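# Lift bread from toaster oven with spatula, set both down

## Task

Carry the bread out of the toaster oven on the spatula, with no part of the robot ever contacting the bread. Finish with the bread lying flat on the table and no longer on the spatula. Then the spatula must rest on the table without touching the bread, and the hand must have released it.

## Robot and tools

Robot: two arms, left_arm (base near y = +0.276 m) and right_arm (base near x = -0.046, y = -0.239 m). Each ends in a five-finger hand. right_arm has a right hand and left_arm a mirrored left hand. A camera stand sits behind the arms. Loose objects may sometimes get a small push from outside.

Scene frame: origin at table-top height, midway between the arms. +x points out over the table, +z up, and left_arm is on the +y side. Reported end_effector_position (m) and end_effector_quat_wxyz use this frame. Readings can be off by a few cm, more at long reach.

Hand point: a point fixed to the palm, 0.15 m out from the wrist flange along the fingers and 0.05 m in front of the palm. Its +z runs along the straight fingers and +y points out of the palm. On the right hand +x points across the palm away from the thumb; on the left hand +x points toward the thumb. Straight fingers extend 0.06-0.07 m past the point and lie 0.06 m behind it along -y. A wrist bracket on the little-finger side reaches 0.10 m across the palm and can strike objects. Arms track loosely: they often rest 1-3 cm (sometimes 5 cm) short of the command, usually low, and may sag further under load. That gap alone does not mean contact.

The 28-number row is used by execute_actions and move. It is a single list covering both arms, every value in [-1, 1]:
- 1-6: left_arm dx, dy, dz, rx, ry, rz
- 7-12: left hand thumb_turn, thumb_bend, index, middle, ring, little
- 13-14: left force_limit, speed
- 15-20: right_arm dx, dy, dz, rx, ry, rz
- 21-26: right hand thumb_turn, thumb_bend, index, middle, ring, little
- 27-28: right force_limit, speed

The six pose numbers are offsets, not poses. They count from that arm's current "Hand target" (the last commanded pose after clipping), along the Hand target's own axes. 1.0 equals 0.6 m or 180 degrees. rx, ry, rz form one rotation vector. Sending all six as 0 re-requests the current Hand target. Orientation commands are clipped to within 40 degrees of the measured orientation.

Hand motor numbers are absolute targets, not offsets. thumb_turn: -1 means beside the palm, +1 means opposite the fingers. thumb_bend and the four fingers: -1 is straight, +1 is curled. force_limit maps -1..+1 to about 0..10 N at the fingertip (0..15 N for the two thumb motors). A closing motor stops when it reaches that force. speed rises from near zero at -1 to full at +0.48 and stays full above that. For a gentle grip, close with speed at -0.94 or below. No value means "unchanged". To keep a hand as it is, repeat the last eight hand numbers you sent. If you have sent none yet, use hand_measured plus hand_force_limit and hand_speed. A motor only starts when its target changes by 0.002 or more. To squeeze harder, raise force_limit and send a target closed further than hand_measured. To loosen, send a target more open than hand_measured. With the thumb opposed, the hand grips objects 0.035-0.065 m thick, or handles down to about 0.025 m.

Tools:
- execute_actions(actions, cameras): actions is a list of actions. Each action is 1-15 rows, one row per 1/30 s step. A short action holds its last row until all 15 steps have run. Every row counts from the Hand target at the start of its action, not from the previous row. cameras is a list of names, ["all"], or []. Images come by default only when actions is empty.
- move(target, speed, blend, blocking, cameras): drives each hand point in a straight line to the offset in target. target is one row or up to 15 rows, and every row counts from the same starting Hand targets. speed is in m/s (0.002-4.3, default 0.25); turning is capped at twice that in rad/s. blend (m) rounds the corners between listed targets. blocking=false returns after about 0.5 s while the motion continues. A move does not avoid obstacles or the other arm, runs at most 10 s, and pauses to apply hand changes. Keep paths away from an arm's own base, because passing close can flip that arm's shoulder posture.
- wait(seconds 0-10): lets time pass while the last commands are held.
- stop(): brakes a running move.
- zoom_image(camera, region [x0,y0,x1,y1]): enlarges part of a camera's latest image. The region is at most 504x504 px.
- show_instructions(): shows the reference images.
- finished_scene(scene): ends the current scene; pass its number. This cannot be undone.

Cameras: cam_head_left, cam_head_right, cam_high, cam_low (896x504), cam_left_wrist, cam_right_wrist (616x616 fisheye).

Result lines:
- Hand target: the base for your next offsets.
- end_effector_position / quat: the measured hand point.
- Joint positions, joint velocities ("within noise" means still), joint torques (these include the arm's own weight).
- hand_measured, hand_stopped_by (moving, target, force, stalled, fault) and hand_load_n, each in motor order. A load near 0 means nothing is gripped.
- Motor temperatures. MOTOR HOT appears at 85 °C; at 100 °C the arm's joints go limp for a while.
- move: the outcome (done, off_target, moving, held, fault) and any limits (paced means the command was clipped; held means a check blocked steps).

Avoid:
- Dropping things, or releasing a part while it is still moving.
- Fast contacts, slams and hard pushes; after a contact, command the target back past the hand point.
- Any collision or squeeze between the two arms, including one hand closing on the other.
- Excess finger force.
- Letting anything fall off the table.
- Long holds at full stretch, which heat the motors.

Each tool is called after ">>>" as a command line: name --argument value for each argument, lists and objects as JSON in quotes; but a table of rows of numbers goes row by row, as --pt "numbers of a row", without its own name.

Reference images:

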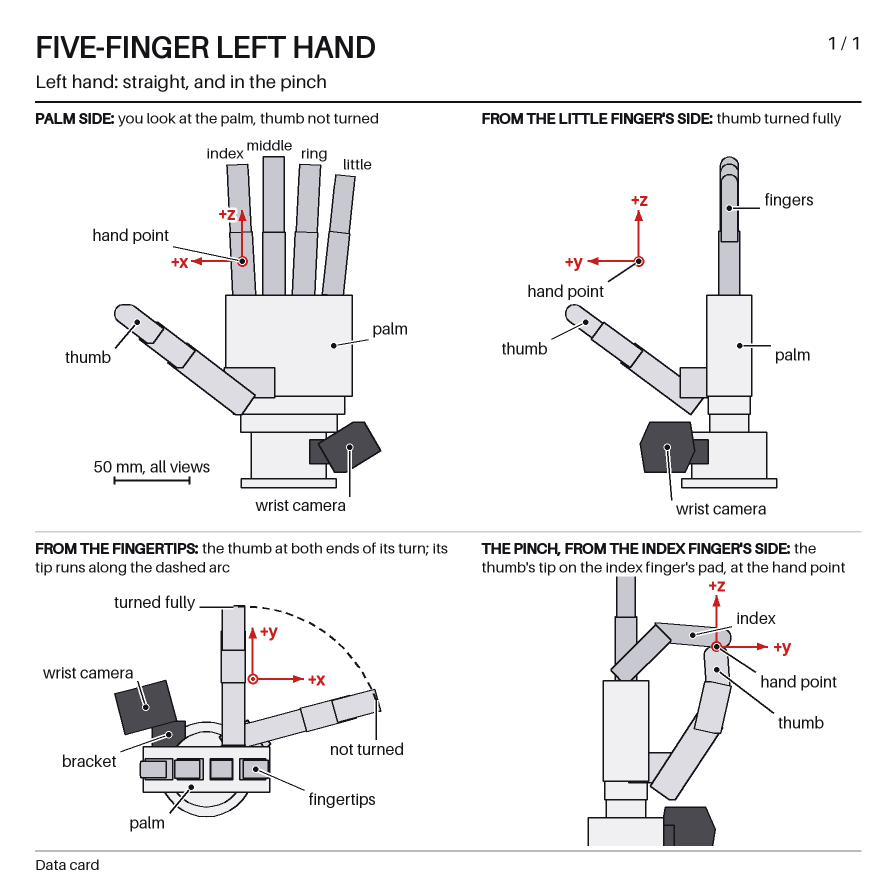

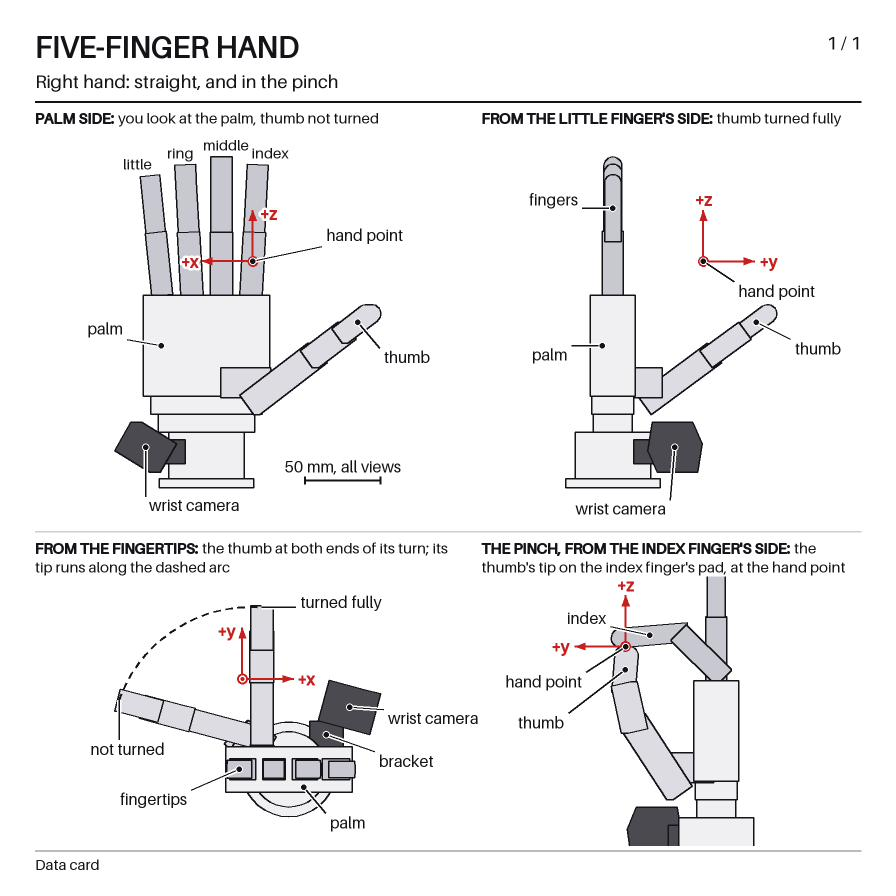

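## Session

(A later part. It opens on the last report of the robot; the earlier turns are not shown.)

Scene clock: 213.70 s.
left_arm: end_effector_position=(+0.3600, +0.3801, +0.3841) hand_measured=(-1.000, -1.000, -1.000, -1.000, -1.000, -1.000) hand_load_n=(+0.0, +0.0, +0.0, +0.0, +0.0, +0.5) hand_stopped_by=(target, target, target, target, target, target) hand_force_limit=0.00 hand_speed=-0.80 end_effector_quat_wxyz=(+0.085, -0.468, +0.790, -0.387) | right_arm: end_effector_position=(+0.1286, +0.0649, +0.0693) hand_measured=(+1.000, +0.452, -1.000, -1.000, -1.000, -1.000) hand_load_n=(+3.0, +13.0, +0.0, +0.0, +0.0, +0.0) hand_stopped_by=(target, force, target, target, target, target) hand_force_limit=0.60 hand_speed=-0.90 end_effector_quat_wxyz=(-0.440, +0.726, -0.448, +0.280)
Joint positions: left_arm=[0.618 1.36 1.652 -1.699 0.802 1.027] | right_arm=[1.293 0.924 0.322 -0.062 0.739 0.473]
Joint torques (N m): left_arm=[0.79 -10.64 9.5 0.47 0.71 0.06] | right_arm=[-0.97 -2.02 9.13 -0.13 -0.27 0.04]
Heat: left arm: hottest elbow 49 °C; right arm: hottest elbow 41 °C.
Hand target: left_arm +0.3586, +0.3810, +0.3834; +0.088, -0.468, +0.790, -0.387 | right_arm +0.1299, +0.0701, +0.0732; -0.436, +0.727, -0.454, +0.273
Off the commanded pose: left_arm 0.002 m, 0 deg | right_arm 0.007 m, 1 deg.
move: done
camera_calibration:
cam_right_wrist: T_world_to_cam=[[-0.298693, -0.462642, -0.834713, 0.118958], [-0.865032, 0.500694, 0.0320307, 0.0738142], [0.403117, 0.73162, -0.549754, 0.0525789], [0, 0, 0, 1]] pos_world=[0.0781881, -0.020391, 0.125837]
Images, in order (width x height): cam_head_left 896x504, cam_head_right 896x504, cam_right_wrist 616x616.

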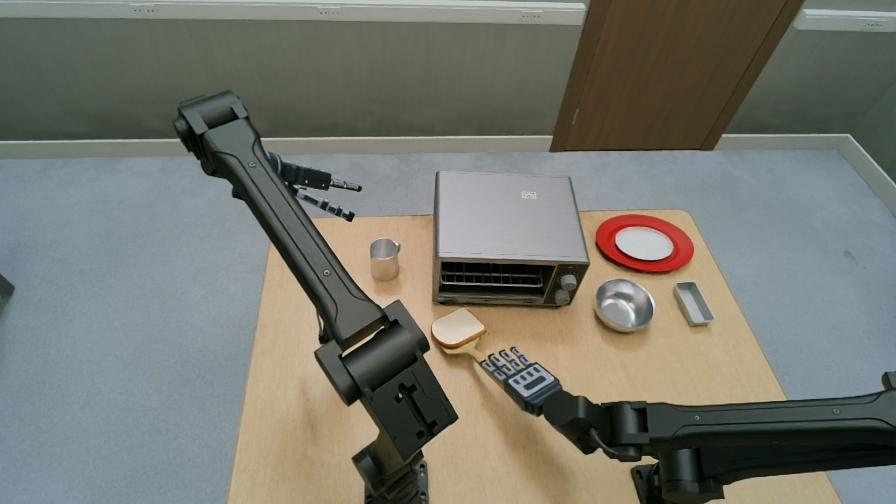

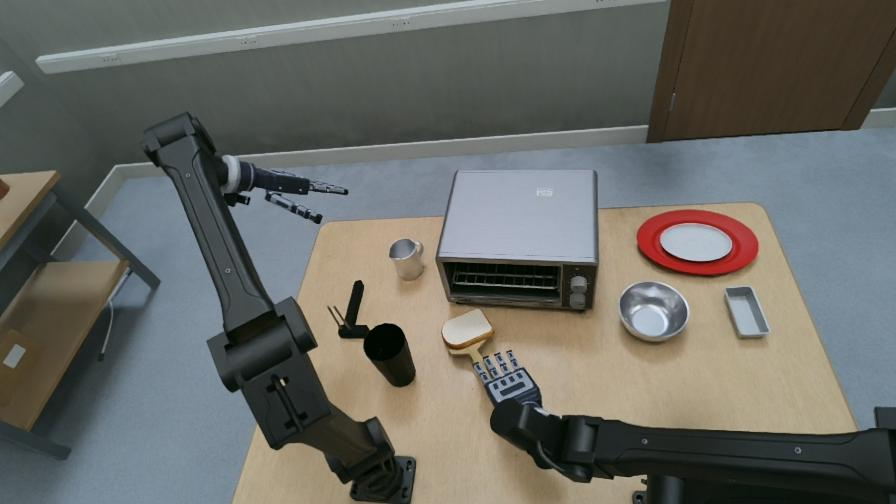

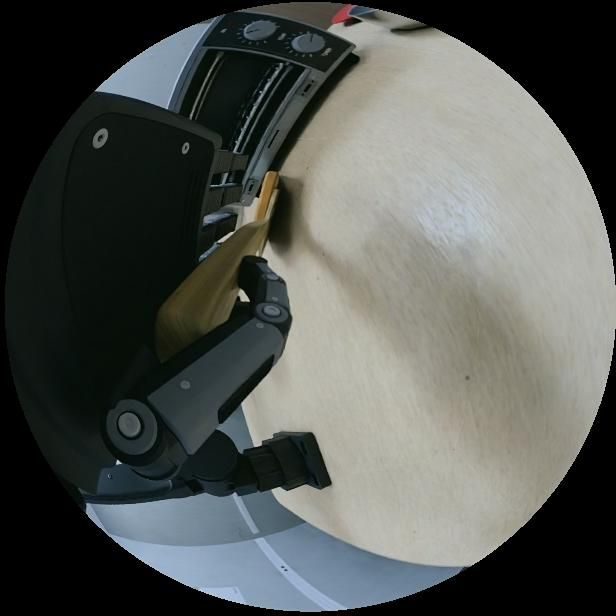

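>>> move --target '[0,0,0,0,0,0,-1,-1,-1,-1,-1,-1,0,-0.8, 0,-0.0359,0.0037,-0.0556,0,0,1,0.8,-1,-1,-1,-1,0.6,-0.9]' --speed 0.05 --cameras '["cam_right_wrist","cam_head_left","cam_head_right"]'

>>> zoom_image --camera "cam_head_left" --region '[410, 280, 570, 420]'

>>> zoom_image --camera "cam_right_wrist" --region '[150, 80, 400, 330]'

Scene clock: 216.27 s.
left_arm: end_effector_position=(+0.3600, +0.3801, +0.3841) hand_measured=(-1.000, -1.000, -1.000, -1.000, -1.000, -1.000) hand_load_n=(+0.0, +0.0, +0.0, +0.0, +0.0, +0.0) hand_stopped_by=(target, target, target, target, target, target) hand_force_limit=0.00 hand_speed=-0.80 end_effector_quat_wxyz=(+0.085, -0.468, +0.790, -0.387) | right_arm: end_effector_position=(+0.1416, +0.0750, +0.1004) hand_measured=(+1.000, +0.452, -1.000, -1.000, -1.000, -1.000) hand_load_n=(+3.5, +12.5, +0.0, +0.0, +0.0, +0.0) hand_stopped_by=(target, force, target, target, target, target) hand_force_limit=0.60 hand_speed=-0.90 end_effector_quat_wxyz=(-0.393, +0.753, -0.470, +0.239)
Joint positions: left_arm=[0.618 1.36 1.652 -1.699 0.802 1.027] | right_arm=[1.178 0.923 0.488 -0.323 0.575 0.486]
Joint torques (N m): left_arm=[0.91 -10.7 9.47 0.47 0.7 0.06] | right_arm=[-1.85 -0.56 9.16 -0.29 -0.47 0.07]
Heat: left arm: hottest elbow 49 °C; right arm: hottest elbow 41 °C.
Hand target: left_arm +0.3586, +0.3810, +0.3834; +0.088, -0.468, +0.790, -0.387 | right_arm +0.1408, +0.0754, +0.0911; -0.371, +0.762, -0.476, +0.232
Off the commanded pose: left_arm 0.002 m, 0 deg | right_arm 0.009 m, 3 deg.
move: off_target (right_arm)
camera_calibration:
cam_right_wrist: T_world_to_cam=[[-0.407009, -0.49977, -0.764575, 0.164579], [-0.855394, 0.502134, 0.127132, 0.0679585], [0.320382, 0.705756, -0.631873, 0.0789799], [0, 0, 0, 1]] pos_world=[0.0998124, -0.00761349, 0.167098]
Images, in order (width x height): cam_head_left 896x504, cam_head_right 896x504, cam_right_wrist 616x616.

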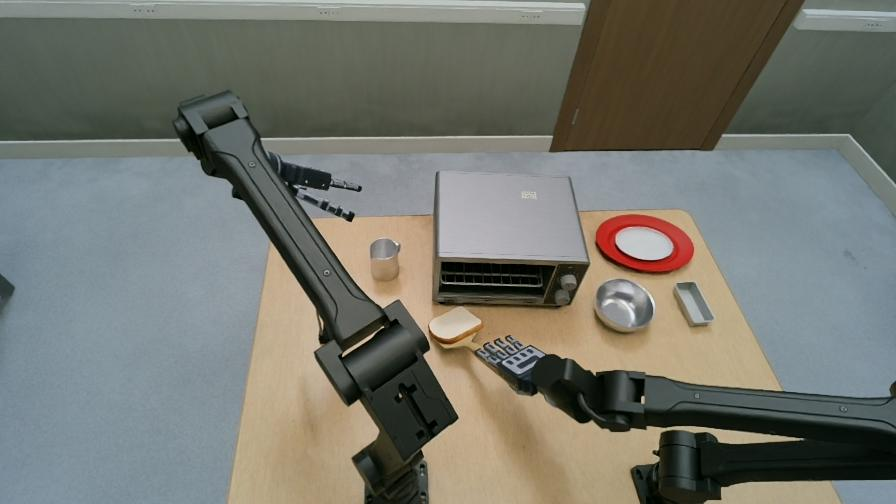

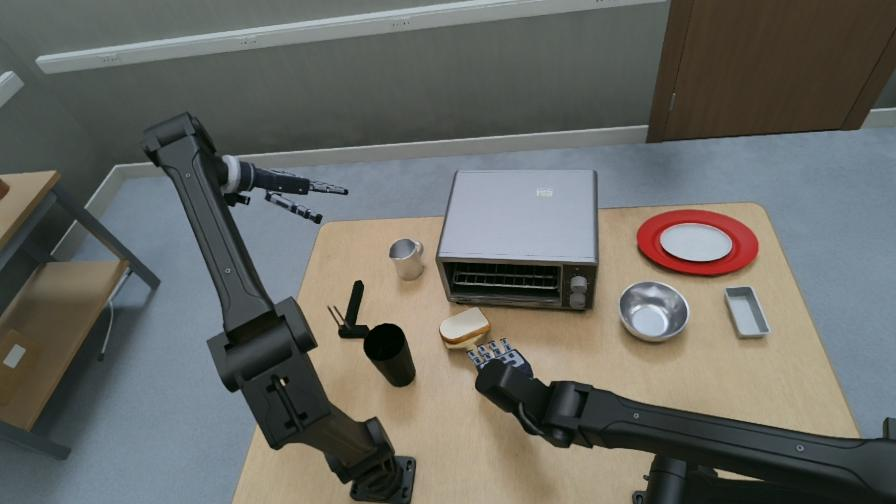

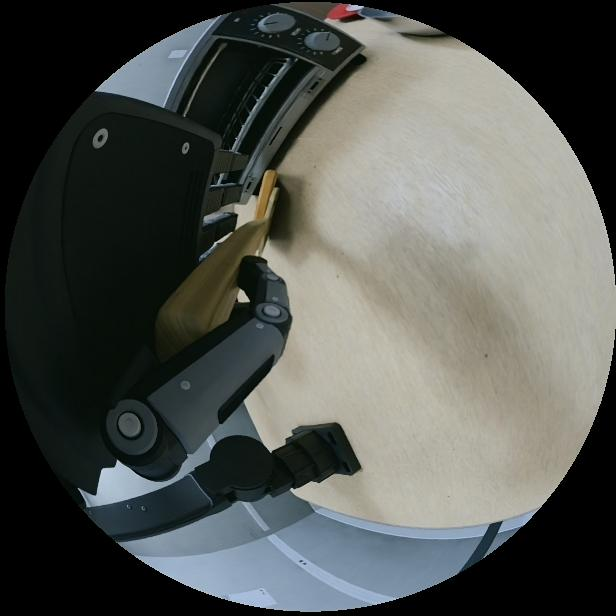

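Scaled by 3.150 from the camera's 896x504 image, which has a finer 1280x720 frame.

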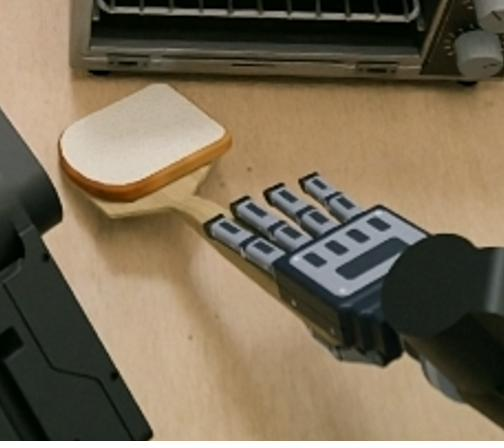

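Scaled by 2.016 from the camera's 616x616 image, which has a finer 880x880 frame.

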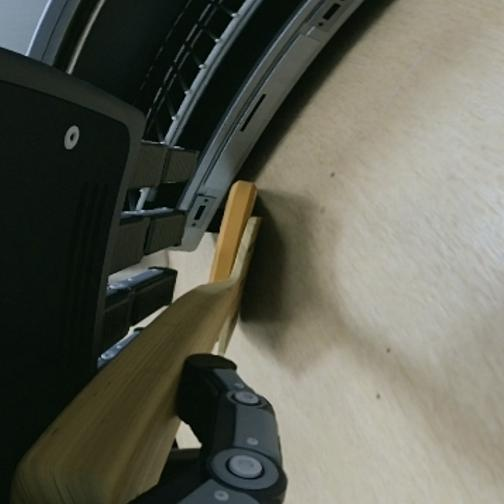

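>>> move --target '[0,0,0,0,0,0,-1,-1,-1,-1,-1,-1,0,-0.8, 0,0.0263,0.0192,0,0,0,1,0.8,-1,-1,-1,-1,0.6,-0.9]' --speed 0.04 --cameras '["cam_right_wrist","cam_head_left","cam_head_right"]'

>>> zoom_image --camera "cam_head_left" --region '[410, 280, 570, 420]'

>>> zoom_image --camera "cam_right_wrist" --region '[150, 80, 400, 330]'

Scene clock: 217.43 s.
left_arm: end_effector_position=(+0.3600, +0.3801, +0.3841) hand_measured=(-1.000, -1.000, -1.000, -1.000, -1.000, -1.000) hand_load_n=(+0.0, +0.0, +0.0, +0.0, +0.0, +0.0) hand_stopped_by=(target, target, target, target, target, target) hand_force_limit=0.00 hand_speed=-0.80 end_effector_quat_wxyz=(+0.085, -0.468, +0.790, -0.387) | right_arm: end_effector_position=(+0.1448, +0.0820, +0.0978) hand_measured=(+1.000, +0.452, -1.000, -1.000, -1.000, -1.000) hand_load_n=(+4.5, +12.0, +0.0, +0.0, +0.0, +0.0) hand_stopped_by=(target, force, target, target, target, target) hand_force_limit=0.60 hand_speed=-0.90 end_effector_quat_wxyz=(-0.398, +0.750, -0.472, +0.239)
Joint positions: left_arm=[0.618 1.36 1.652 -1.699 0.802 1.027] | right_arm=[1.178 0.951 0.488 -0.283 0.577 0.489]
Joint torques (N m): left_arm=[0.97 -10.52 9.5 0.44 0.7 0.06] | right_arm=[-0.85 -0.32 5.98 0.65 -0.5 0.09]
Heat: left arm: hottest elbow 49 °C; right arm: hottest elbow 41 °C.
Hand target: left_arm +0.3586, +0.3810, +0.3834; +0.088, -0.468, +0.790, -0.387 | right_arm +0.1402, +0.0751, +0.0716; -0.371, +0.762, -0.476, +0.232
Off the commanded pose: left_arm 0.002 m, 0 deg | right_arm 0.028 m, 4 deg.
move: off_target (right_arm)
camera_calibration:
cam_right_wrist: T_world_to_cam=[[-0.404419, -0.488723, -0.773043, 0.166953], [-0.854573, 0.503044, 0.129044, 0.0671202], [0.325808, 0.712809, -0.62109, 0.0689346], [0, 0, 0, 1]] pos_world=[0.102419, -0.00130773, 0.163215]
Images, in order (width x height): cam_head_left 896x504, cam_head_right 896x504, cam_right_wrist 616x616.

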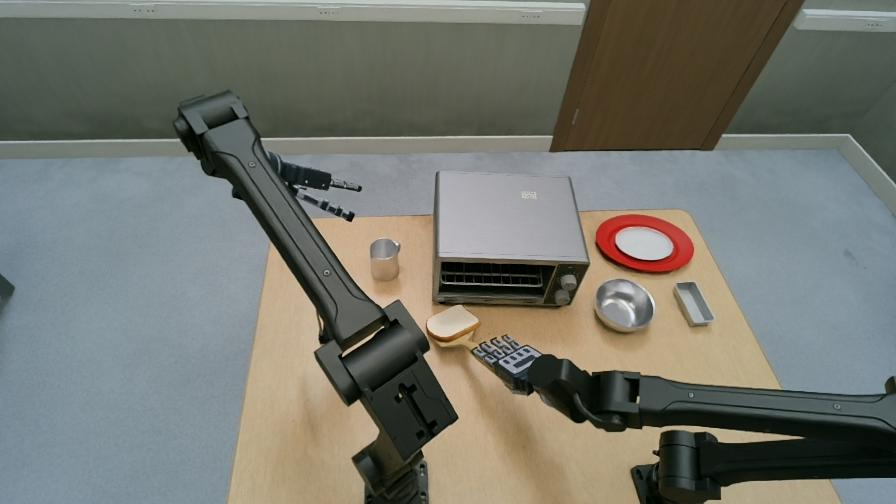

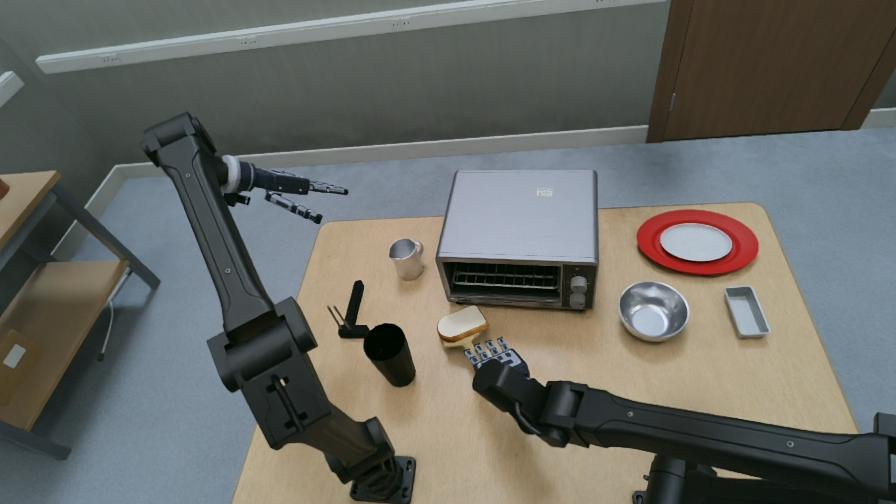

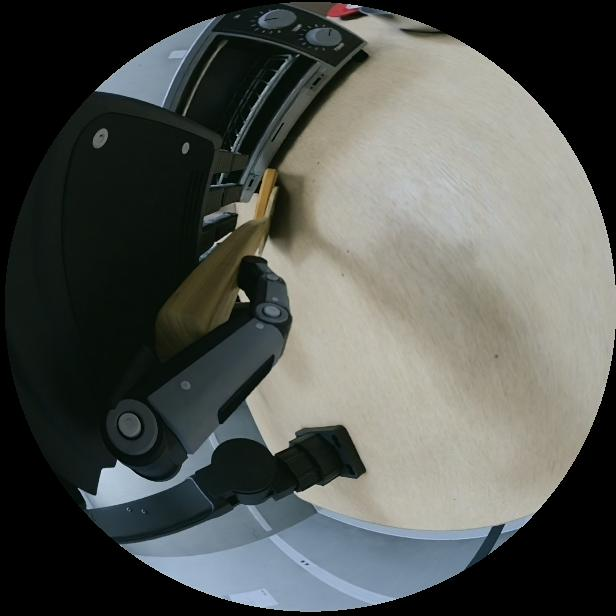

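Scaled by 3.150 from the camera's 896x504 image, which has a finer 1280x720 frame.

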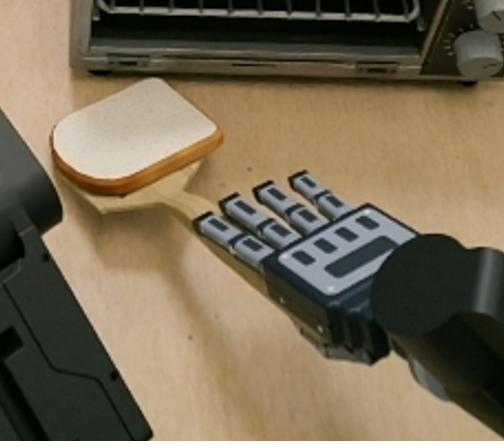

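Scaled by 2.016 from the camera's 616x616 image, which has a finer 880x880 frame.

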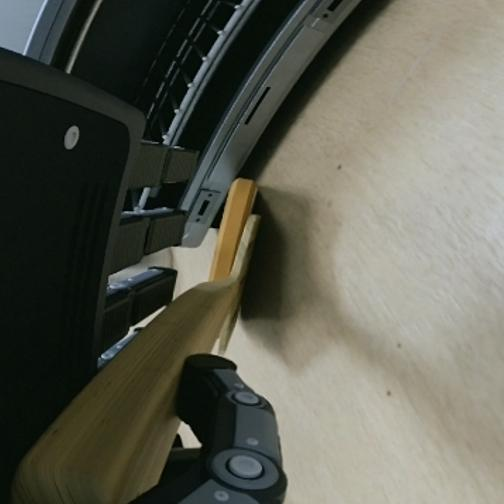

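>>> move --target '[0,0,0,0,0,0,-1,-1,-1,-1,-1,-1,0,-0.8, -0.0087,-0.1205,-0.03,-0.0833,0,0,1,0.8,-1,-1,-1,-1,0.6,-0.9]' --speed 0.05 --cameras '["cam_right_wrist","cam_head_left","cam_head_right"]'

>>> zoom_image --camera "cam_head_left" --region '[410, 280, 570, 420]'

>>> zoom_image --camera "cam_right_wrist" --region '[150, 80, 400, 330]'

Scene clock: 220.87 s.
left_arm: end_effector_position=(+0.3600, +0.3801, +0.3841) hand_measured=(-1.000, -1.000, -1.000, -1.000, -1.000, -1.000) hand_load_n=(-0.5, +0.0, +0.0, +0.5, +0.5, +0.0) hand_stopped_by=(target, target, target, target, target, target) hand_force_limit=0.00 hand_speed=-0.80 end_effector_quat_wxyz=(+0.085, -0.468, +0.790, -0.387) | right_arm: end_effector_position=(+0.1680, +0.0950, +0.1500) hand_measured=(+1.000, +0.452, -1.000, -1.000, -1.000, -1.000) hand_load_n=(+4.5, +11.5, +0.0, +0.0, +0.0, +0.0) hand_stopped_by=(target, force, target, target, target, target) hand_force_limit=0.60 hand_speed=-0.90 end_effector_quat_wxyz=(-0.296, +0.792, -0.505, +0.175)
Joint positions: left_arm=[0.618 1.36 1.652 -1.699 0.802 1.027] | right_arm=[1.024 1.069 0.808 -0.691 0.356 0.49]
Joint torques (N m): left_arm=[0.97 -10.52 9.46 0.46 0.71 0.07] | right_arm=[-0.62 -2.9 9.31 -0.68 -0.51 -0.18]
Heat: left arm: hottest elbow 49 °C; right arm: hottest elbow 41 °C.
Hand target: left_arm +0.3586, +0.3810, +0.3834; +0.088, -0.468, +0.790, -0.387 | right_arm +0.1653, +0.0931, +0.1395; -0.268, +0.804, -0.503, +0.168
Off the commanded pose: left_arm 0.002 m, 0 deg | right_arm 0.011 m, 4 deg.
move: off_target (right_arm)
camera_calibration:
cam_right_wrist: T_world_to_cam=[[-0.572949, -0.561755, -0.596793, 0.231705], [-0.802797, 0.53131, 0.270605, 0.0410667], [0.165068, 0.634146, -0.755388, 0.139136], [0, 0, 0, 1]] pos_world=[0.142756, 0.0201093, 0.232269]
Images, in order (width x height): cam_head_left 896x504, cam_head_right 896x504, cam_right_wrist 616x616.

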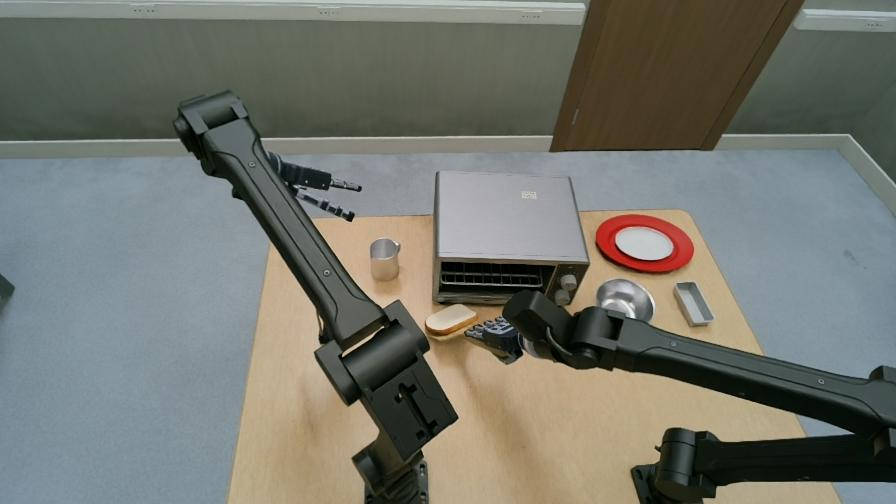

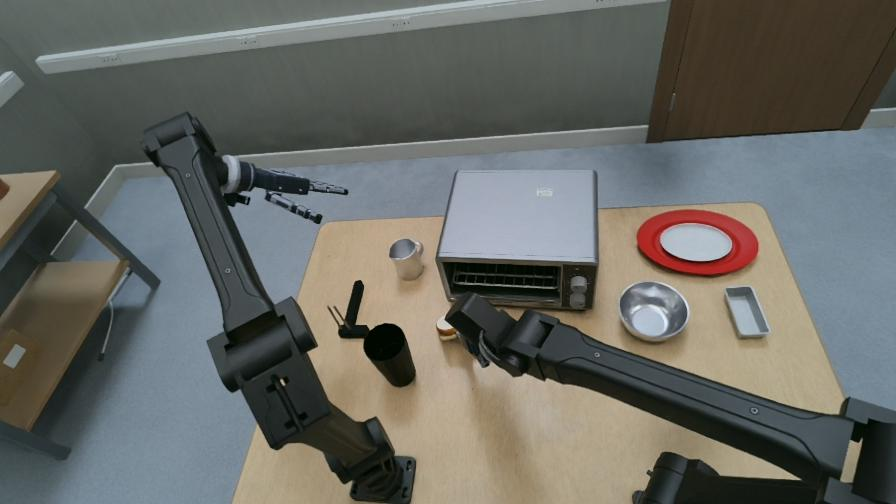

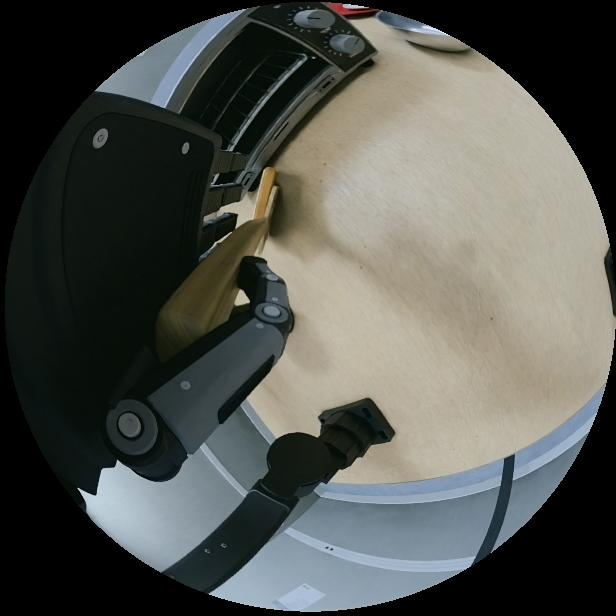

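Scaled by 3.150 from the camera's 896x504 image, which has a finer 1280x720 frame.

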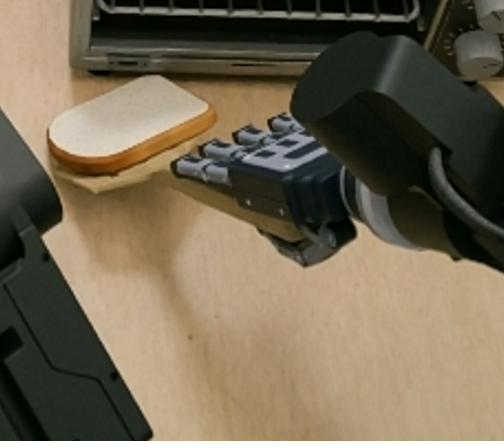

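Scaled by 2.016 from the camera's 616x616 image, which has a finer 880x880 frame.

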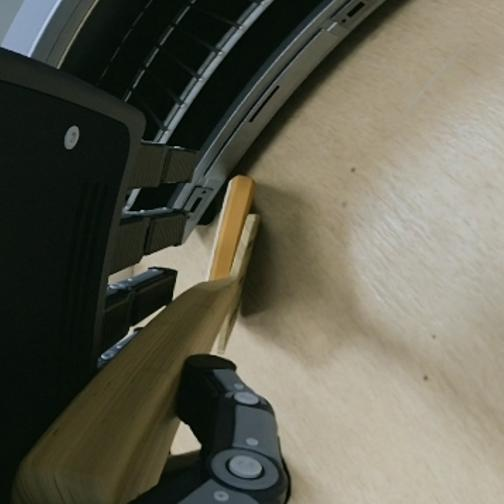

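>>> move --target '[0,0,0,0,0,0,-1,-1,-1,-1,-1,-1,0,-0.8, 0.0098,0.0650,-0.0448,0,0,0,1,0.8,-1,-1,-1,-1,0.6,-0.9]' --speed 0.04 --cameras '["cam_right_wrist","cam_head_left"]'

>>> zoom_image --camera "cam_head_left" --region '[410, 280, 570, 420]'

>>> zoom_image --camera "cam_right_wrist" --region '[150, 80, 400, 330]'

Scene clock: 222.90 s.
left_arm: end_effector_position=(+0.3600, +0.3801, +0.3841) hand_measured=(-1.000, -1.000, -1.000, -1.000, -1.000, -1.000) hand_load_n=(+0.0, +0.0, +0.0, +0.0, +0.0, +0.0) hand_stopped_by=(target, target, target, target, target, target) hand_force_limit=0.00 hand_speed=-0.80 end_effector_quat_wxyz=(+0.085, -0.468, +0.790, -0.387) | right_arm: end_effector_position=(+0.1390, +0.0768, +0.1538) hand_measured=(+1.000, +0.452, -1.000, -1.000, -1.000, -1.000) hand_load_n=(+3.0, +11.5, +0.0, +0.0, +0.0, -0.5) hand_stopped_by=(target, force, target, target, target, target) hand_force_limit=0.60 hand_speed=-0.90 end_effector_quat_wxyz=(-0.293, +0.794, -0.503, +0.175)
Joint positions: left_arm=[0.618 1.36 1.652 -1.699 0.802 1.027] | right_arm=[1.08 0.981 0.768 -0.762 0.386 0.534]
Joint torques (N m): left_arm=[0.85 -10.81 9.5 0.43 0.71 0.07] | right_arm=[1.08 -4.37 6.3 -0.61 -0.06 0.05]
Heat: left arm: hottest elbow 49 °C; right arm: hottest elbow 41 °C.
Hand target: left_arm +0.3586, +0.3810, +0.3834; +0.088, -0.468, +0.790, -0.387 | right_arm +0.1253, +0.0671, +0.1376; -0.268, +0.804, -0.503, +0.168
Off the commanded pose: left_arm 0.002 m, 0 deg | right_arm 0.023 m, 3 deg.
move: off_target (right_arm)
camera_calibration:
cam_right_wrist: T_world_to_cam=[[-0.571742, -0.568553, -0.591489, 0.206671], [-0.804633, 0.52939, 0.268909, 0.027015], [0.160239, 0.629678, -0.760151, 0.160076], [0, 0, 0, 1]] pos_world=[0.114249, 0.00240566, 0.236661]
Images, in order (width x height): cam_head_left 896x504, cam_right_wrist 616x616.

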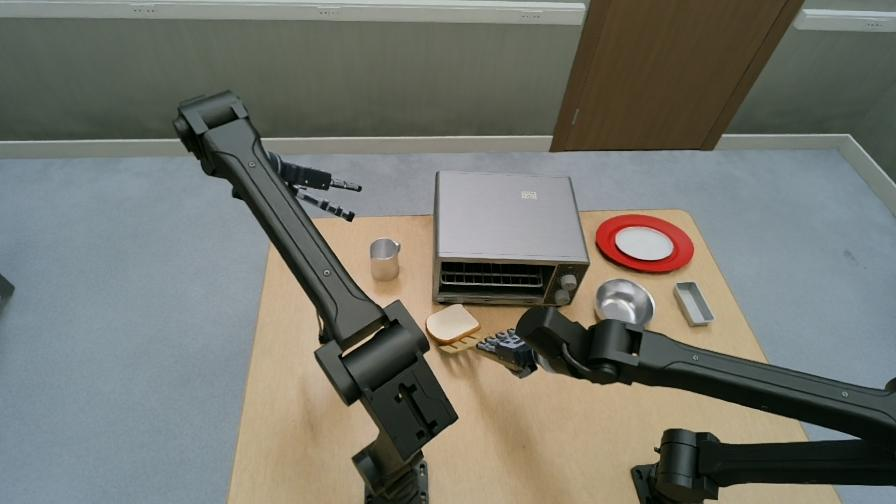

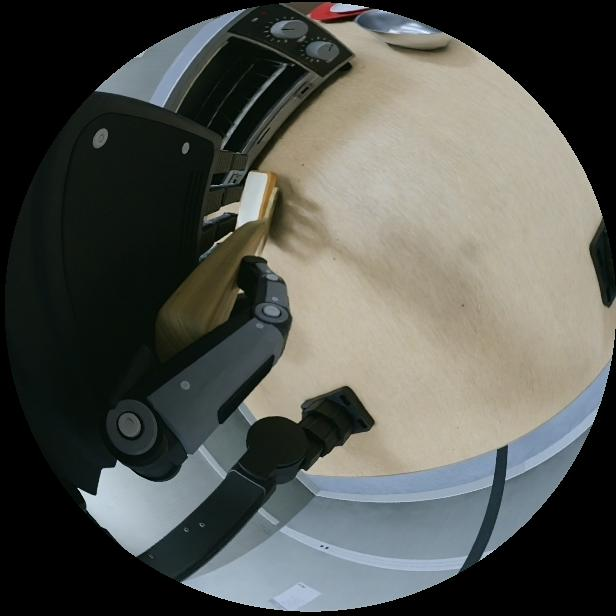

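Scaled by 3.150 from the camera's 896x504 image, which has a finer 1280x720 frame.

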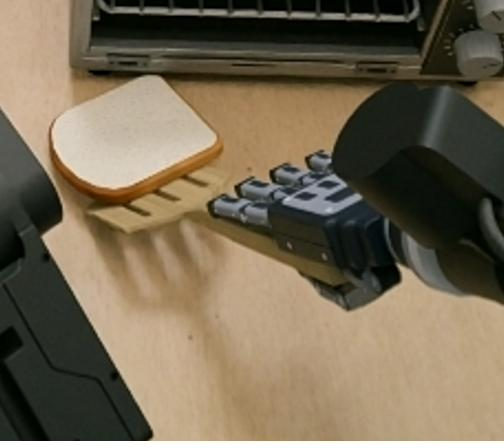

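Scaled by 2.016 from the camera's 616x616 image, which has a finer 880x880 frame.

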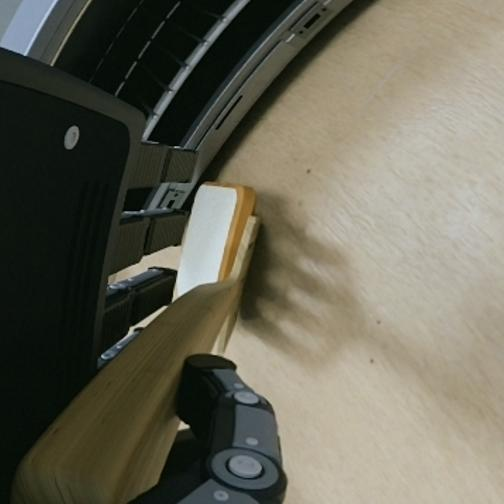

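>>> move --target '[0,0,0,0,0,0,-1,-1,-1,-1,-1,-1,0,-0.8, 0.0161,0.0959,-0.0672,0,0,0,1,0.8,-1,-1,-1,-1,0.6,-0.9]' --speed 0.04 --cameras '["cam_right_wrist","cam_head_left"]'

>>> zoom_image --camera "cam_head_left" --region '[410, 280, 570, 420]'

>>> zoom_image --camera "cam_right_wrist" --region '[150, 80, 400, 330]'

Scene clock: 225.50 s.
left_arm: end_effector_position=(+0.3600, +0.3801, +0.3841) hand_measured=(-1.000, -1.000, -1.000, -1.000, -1.000, -1.000) hand_load_n=(+0.0, +0.0, +0.0, +0.0, +0.0, +0.0) hand_stopped_by=(target, target, target, target, target, target) hand_force_limit=0.00 hand_speed=-0.80 end_effector_quat_wxyz=(+0.085, -0.468, +0.790, -0.387) | right_arm: end_effector_position=(+0.0788, +0.0388, +0.1529) hand_measured=(+1.000, +0.452, -1.000, -1.000, -1.000, -1.000) hand_load_n=(+3.5, +11.5, +0.0, +0.0, +0.0, +0.0) hand_stopped_by=(target, force, target, target, target, target) hand_force_limit=0.60 hand_speed=-0.90 end_effector_quat_wxyz=(-0.295, +0.793, -0.504, +0.173)
Joint positions: left_arm=[0.618 1.36 1.652 -1.699 0.802 1.027] | right_arm=[1.24 0.798 0.677 -0.913 0.47 0.687]
Joint torques (N m): left_arm=[1.08 -10.75 9.48 0.47 0.7 0.06] | right_arm=[0.67 -2.02 6.16 -0.85 -0.28 0.06]
Heat: left arm: hottest elbow 49 °C; right arm: hottest elbow 41 °C.
Hand target: left_arm +0.3586, +0.3810, +0.3834; +0.088, -0.468, +0.790, -0.387 | right_arm +0.0664, +0.0276, +0.1352; -0.269, +0.804, -0.503, +0.168
Off the commanded pose: left_arm 0.002 m, 0 deg | right_arm 0.024 m, 3 deg.
move: off_target (right_arm)
camera_calibration:
cam_right_wrist: T_world_to_cam=[[-0.574387, -0.562725, -0.594492, 0.150602], [-0.802624, 0.529868, 0.273925, -0.00194009], [0.160858, 0.634492, -0.756006, 0.192067], [0, 0, 0, 1]] pos_world=[0.0540508, -0.0360898, 0.235267]
Images, in order (width x height): cam_head_left 896x504, cam_right_wrist 616x616.

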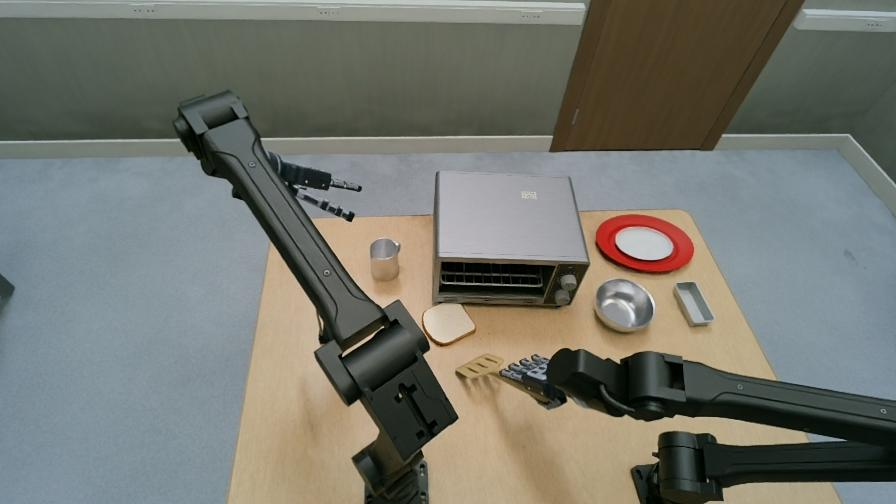

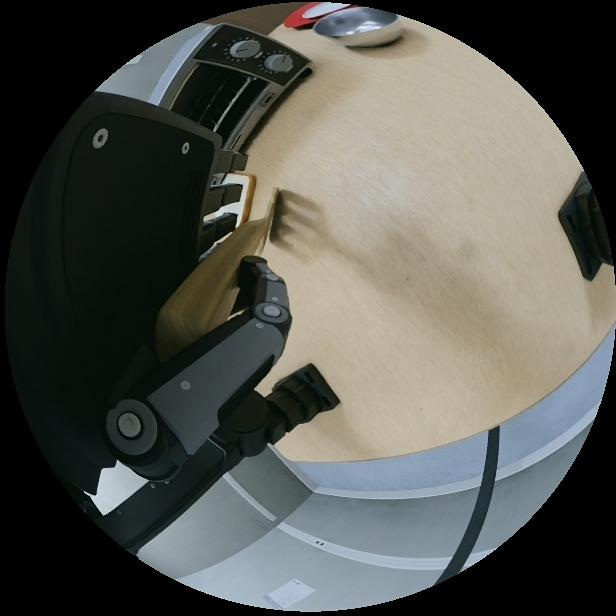

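Scaled by 3.150 from the camera's 896x504 image, which has a finer 1280x720 frame.

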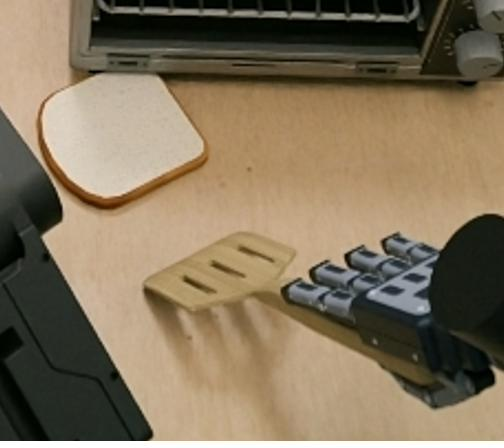

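Scaled by 2.016 from the camera's 616x616 image, which has a finer 880x880 frame.

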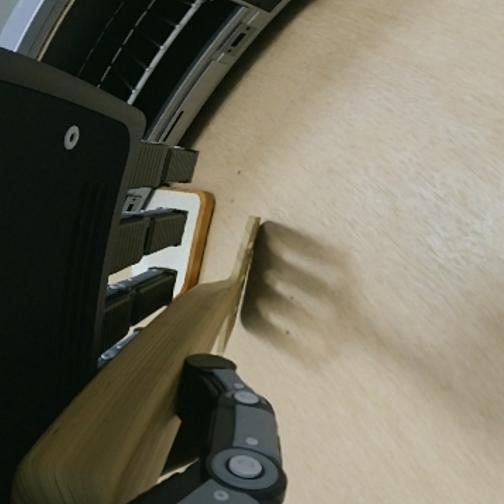

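>>> move --target '[0,0,0,0,0,0,-1,-1,-1,-1,-1,-1,0,-0.8, -0.0043,0.0905,0.0575,0.1556,0,0,1,0.8,-1,-1,-1,-1,0.6,-0.9]' --speed 0.06 --cameras '["cam_right_wrist","cam_head_left"]'

>>> zoom_image --camera "cam_head_left" --region '[410, 280, 610, 480]'

Scene clock: 231.63 s.
left_arm: end_effector_position=(+0.3600, +0.3801, +0.3841) hand_measured=(-1.000, -1.000, -1.000, -1.000, -1.000, -1.000) hand_load_n=(+0.0, +0.0, +0.0, -0.5, +0.0, -0.5) hand_stopped_by=(target, target, target, target, target, target) hand_force_limit=0.00 hand_speed=-0.80 end_effector_quat_wxyz=(+0.085, -0.468, +0.790, -0.387) | right_arm: end_effector_position=(+0.0475, +0.0154, +0.0751) hand_measured=(+1.000, +0.452, -1.000, -1.000, -1.000, -1.000) hand_load_n=(+2.0, +15.0, -0.5, +0.0, +0.0, +0.0) hand_stopped_by=(target, force, target, target, target, target) hand_force_limit=0.60 hand_speed=-0.90 end_effector_quat_wxyz=(-0.448, +0.719, -0.444, +0.290)
Joint positions: left_arm=[0.618 1.36 1.652 -1.699 0.802 1.027] | right_arm=[1.727 0.711 0.305 -0.654 1.056 0.978]
Joint torques (N m): left_arm=[0.97 -10.58 9.51 0.47 0.71 0.06] | right_arm=[0.73 1.14 7.27 1.33 1.04 0.01]
Heat: left arm: hottest elbow 49 °C; right arm: hottest elbow 41 °C.
Hand target: left_arm +0.3586, +0.3810, +0.3834; +0.088, -0.468, +0.790, -0.387 | right_arm +0.0449, +0.0199, +0.0750; -0.455, +0.715, -0.447, +0.285
Off the commanded pose: left_arm 0.002 m, 0 deg | right_arm 0.005 m, 1 deg.
move: done
camera_calibration:
cam_right_wrist: T_world_to_cam=[[-0.275916, -0.457498, -0.84532, 0.0762807], [-0.863371, 0.504493, 0.00876945, 0.029898], [0.422446, 0.732245, -0.534188, 0.12251], [0, 0, 0, 1]] pos_world=[-0.00489357, -0.0698921, 0.129663]
Images, in order (width x height): cam_head_left 896x504, cam_right_wrist 616x616.

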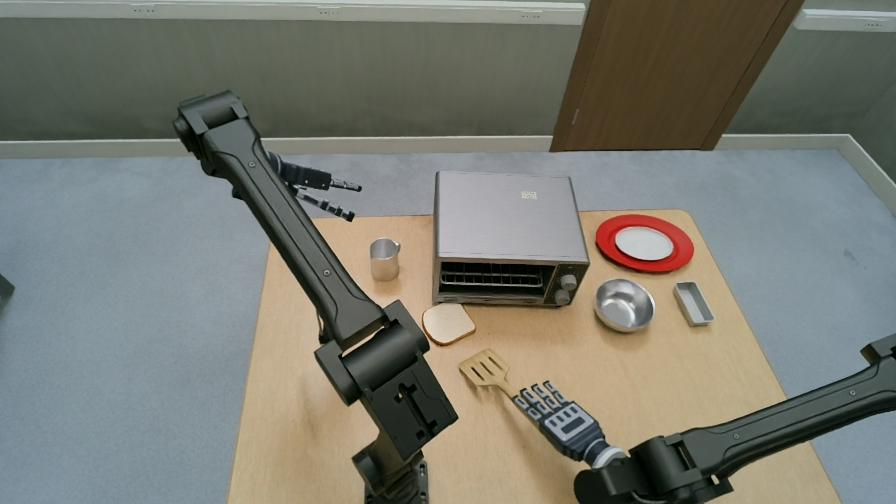

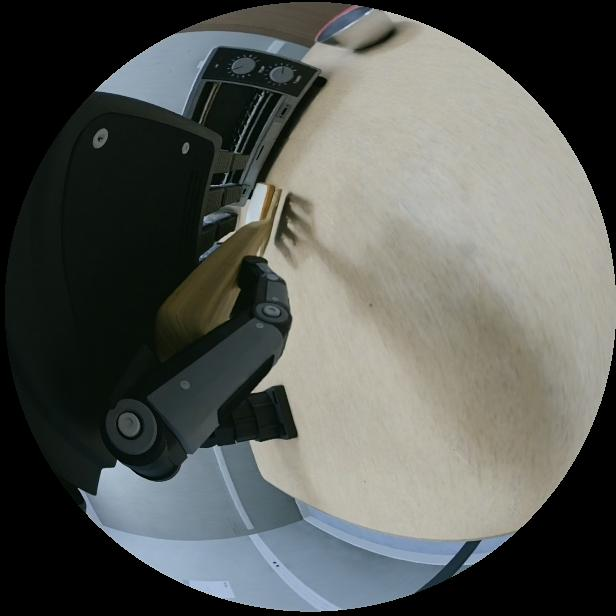

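Scaled by 2.520 from the camera's 896x504 image, which has a finer 1280x720 frame.

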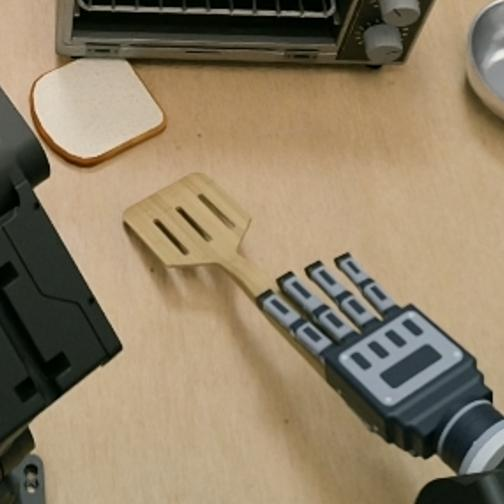

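>>> move --target '[0,0,0,0,0,0,-1,-1,-1,-1,-1,-1,0,-0.8, 0,0.0302,0.0141,0,0,0,1,0.8,-1,-1,-1,-1,0.6,-0.9]' --speed 0.05 --cameras '["cam_right_wrist","cam_head_left"]'

>>> zoom_image --camera "cam_head_left" --region '[410, 280, 610, 480]'

Scene clock: 233.73 s.
left_arm: end_effector_position=(+0.3600, +0.3801, +0.3841) hand_measured=(-1.000, -1.000, -1.000, -1.000, -1.000, -1.000) hand_load_n=(-0.5, +0.0, +0.0, +0.0, +0.0, +0.0) hand_stopped_by=(target, target, target, target, target, target) hand_force_limit=0.00 hand_speed=-0.80 end_effector_quat_wxyz=(+0.085, -0.468, +0.790, -0.387) | right_arm: end_effector_position=(+0.0486, +0.0186, +0.0610) hand_measured=(+1.000, +0.452, -1.000, -1.000, -1.000, -1.000) hand_load_n=(+2.0, +14.0, +0.0, +0.0, +0.0, +0.0) hand_stopped_by=(target, force, target, target, target, target) hand_force_limit=0.60 hand_speed=-0.90 end_effector_quat_wxyz=(-0.456, +0.712, -0.448, +0.291)
Joint positions: left_arm=[0.618 1.36 1.652 -1.699 0.802 1.027] | right_arm=[1.73 0.76 0.27 -0.56 1.072 0.985]
Joint torques (N m): left_arm=[0.91 -10.64 9.5 0.47 0.71 0.06] | right_arm=[0.91 0.73 6.5 1.11 0.41 0.02]
Heat: left arm: hottest elbow 49 °C; right arm: hottest elbow 41 °C.
Hand target: left_arm +0.3586, +0.3810, +0.3834; +0.088, -0.468, +0.790, -0.387 | right_arm +0.0449, +0.0200, +0.0550; -0.455, +0.715, -0.447, +0.285
Off the commanded pose: left_arm 0.002 m, 0 deg | right_arm 0.007 m, 1 deg.
move: done
camera_calibration:
cam_right_wrist: T_world_to_cam=[[-0.272218, -0.438367, -0.856581, 0.0663608], [-0.859458, 0.511076, 0.0115826, 0.0287942], [0.4327, 0.739348, -0.515882, 0.110453], [0, 0, 0, 1]] pos_world=[-0.00498124, -0.0672892, 0.113491]
Images, in order (width x height): cam_head_left 896x504, cam_right_wrist 616x616.

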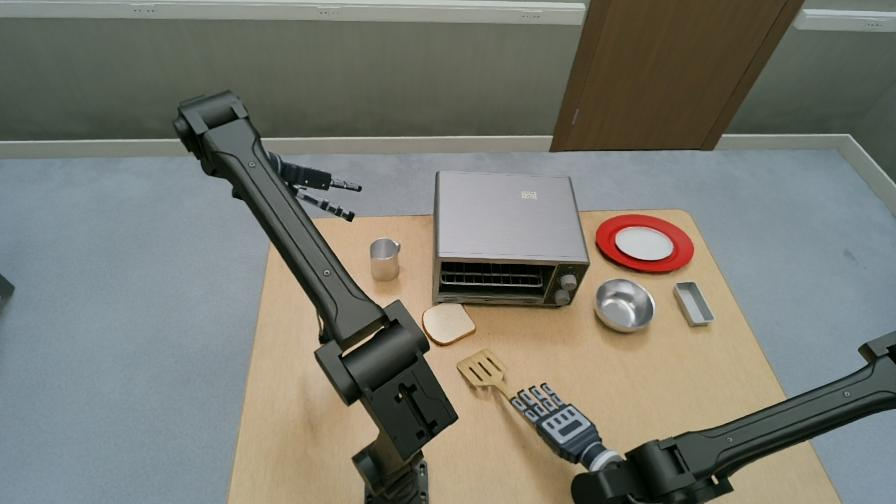

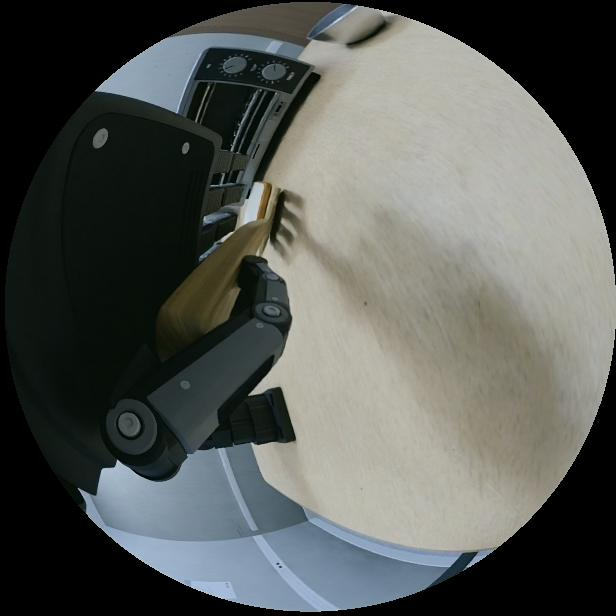

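Scaled by 2.520 from the camera's 896x504 image, which has a finer 1280x720 frame.

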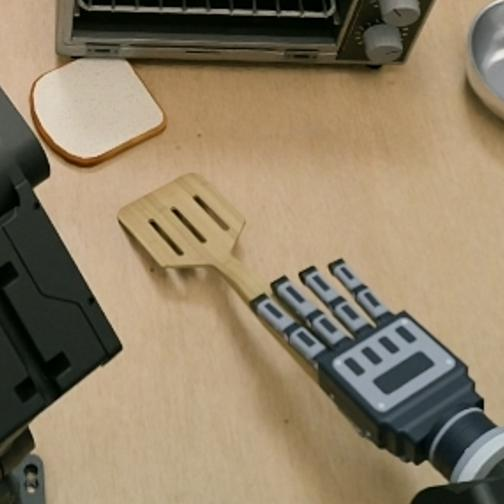

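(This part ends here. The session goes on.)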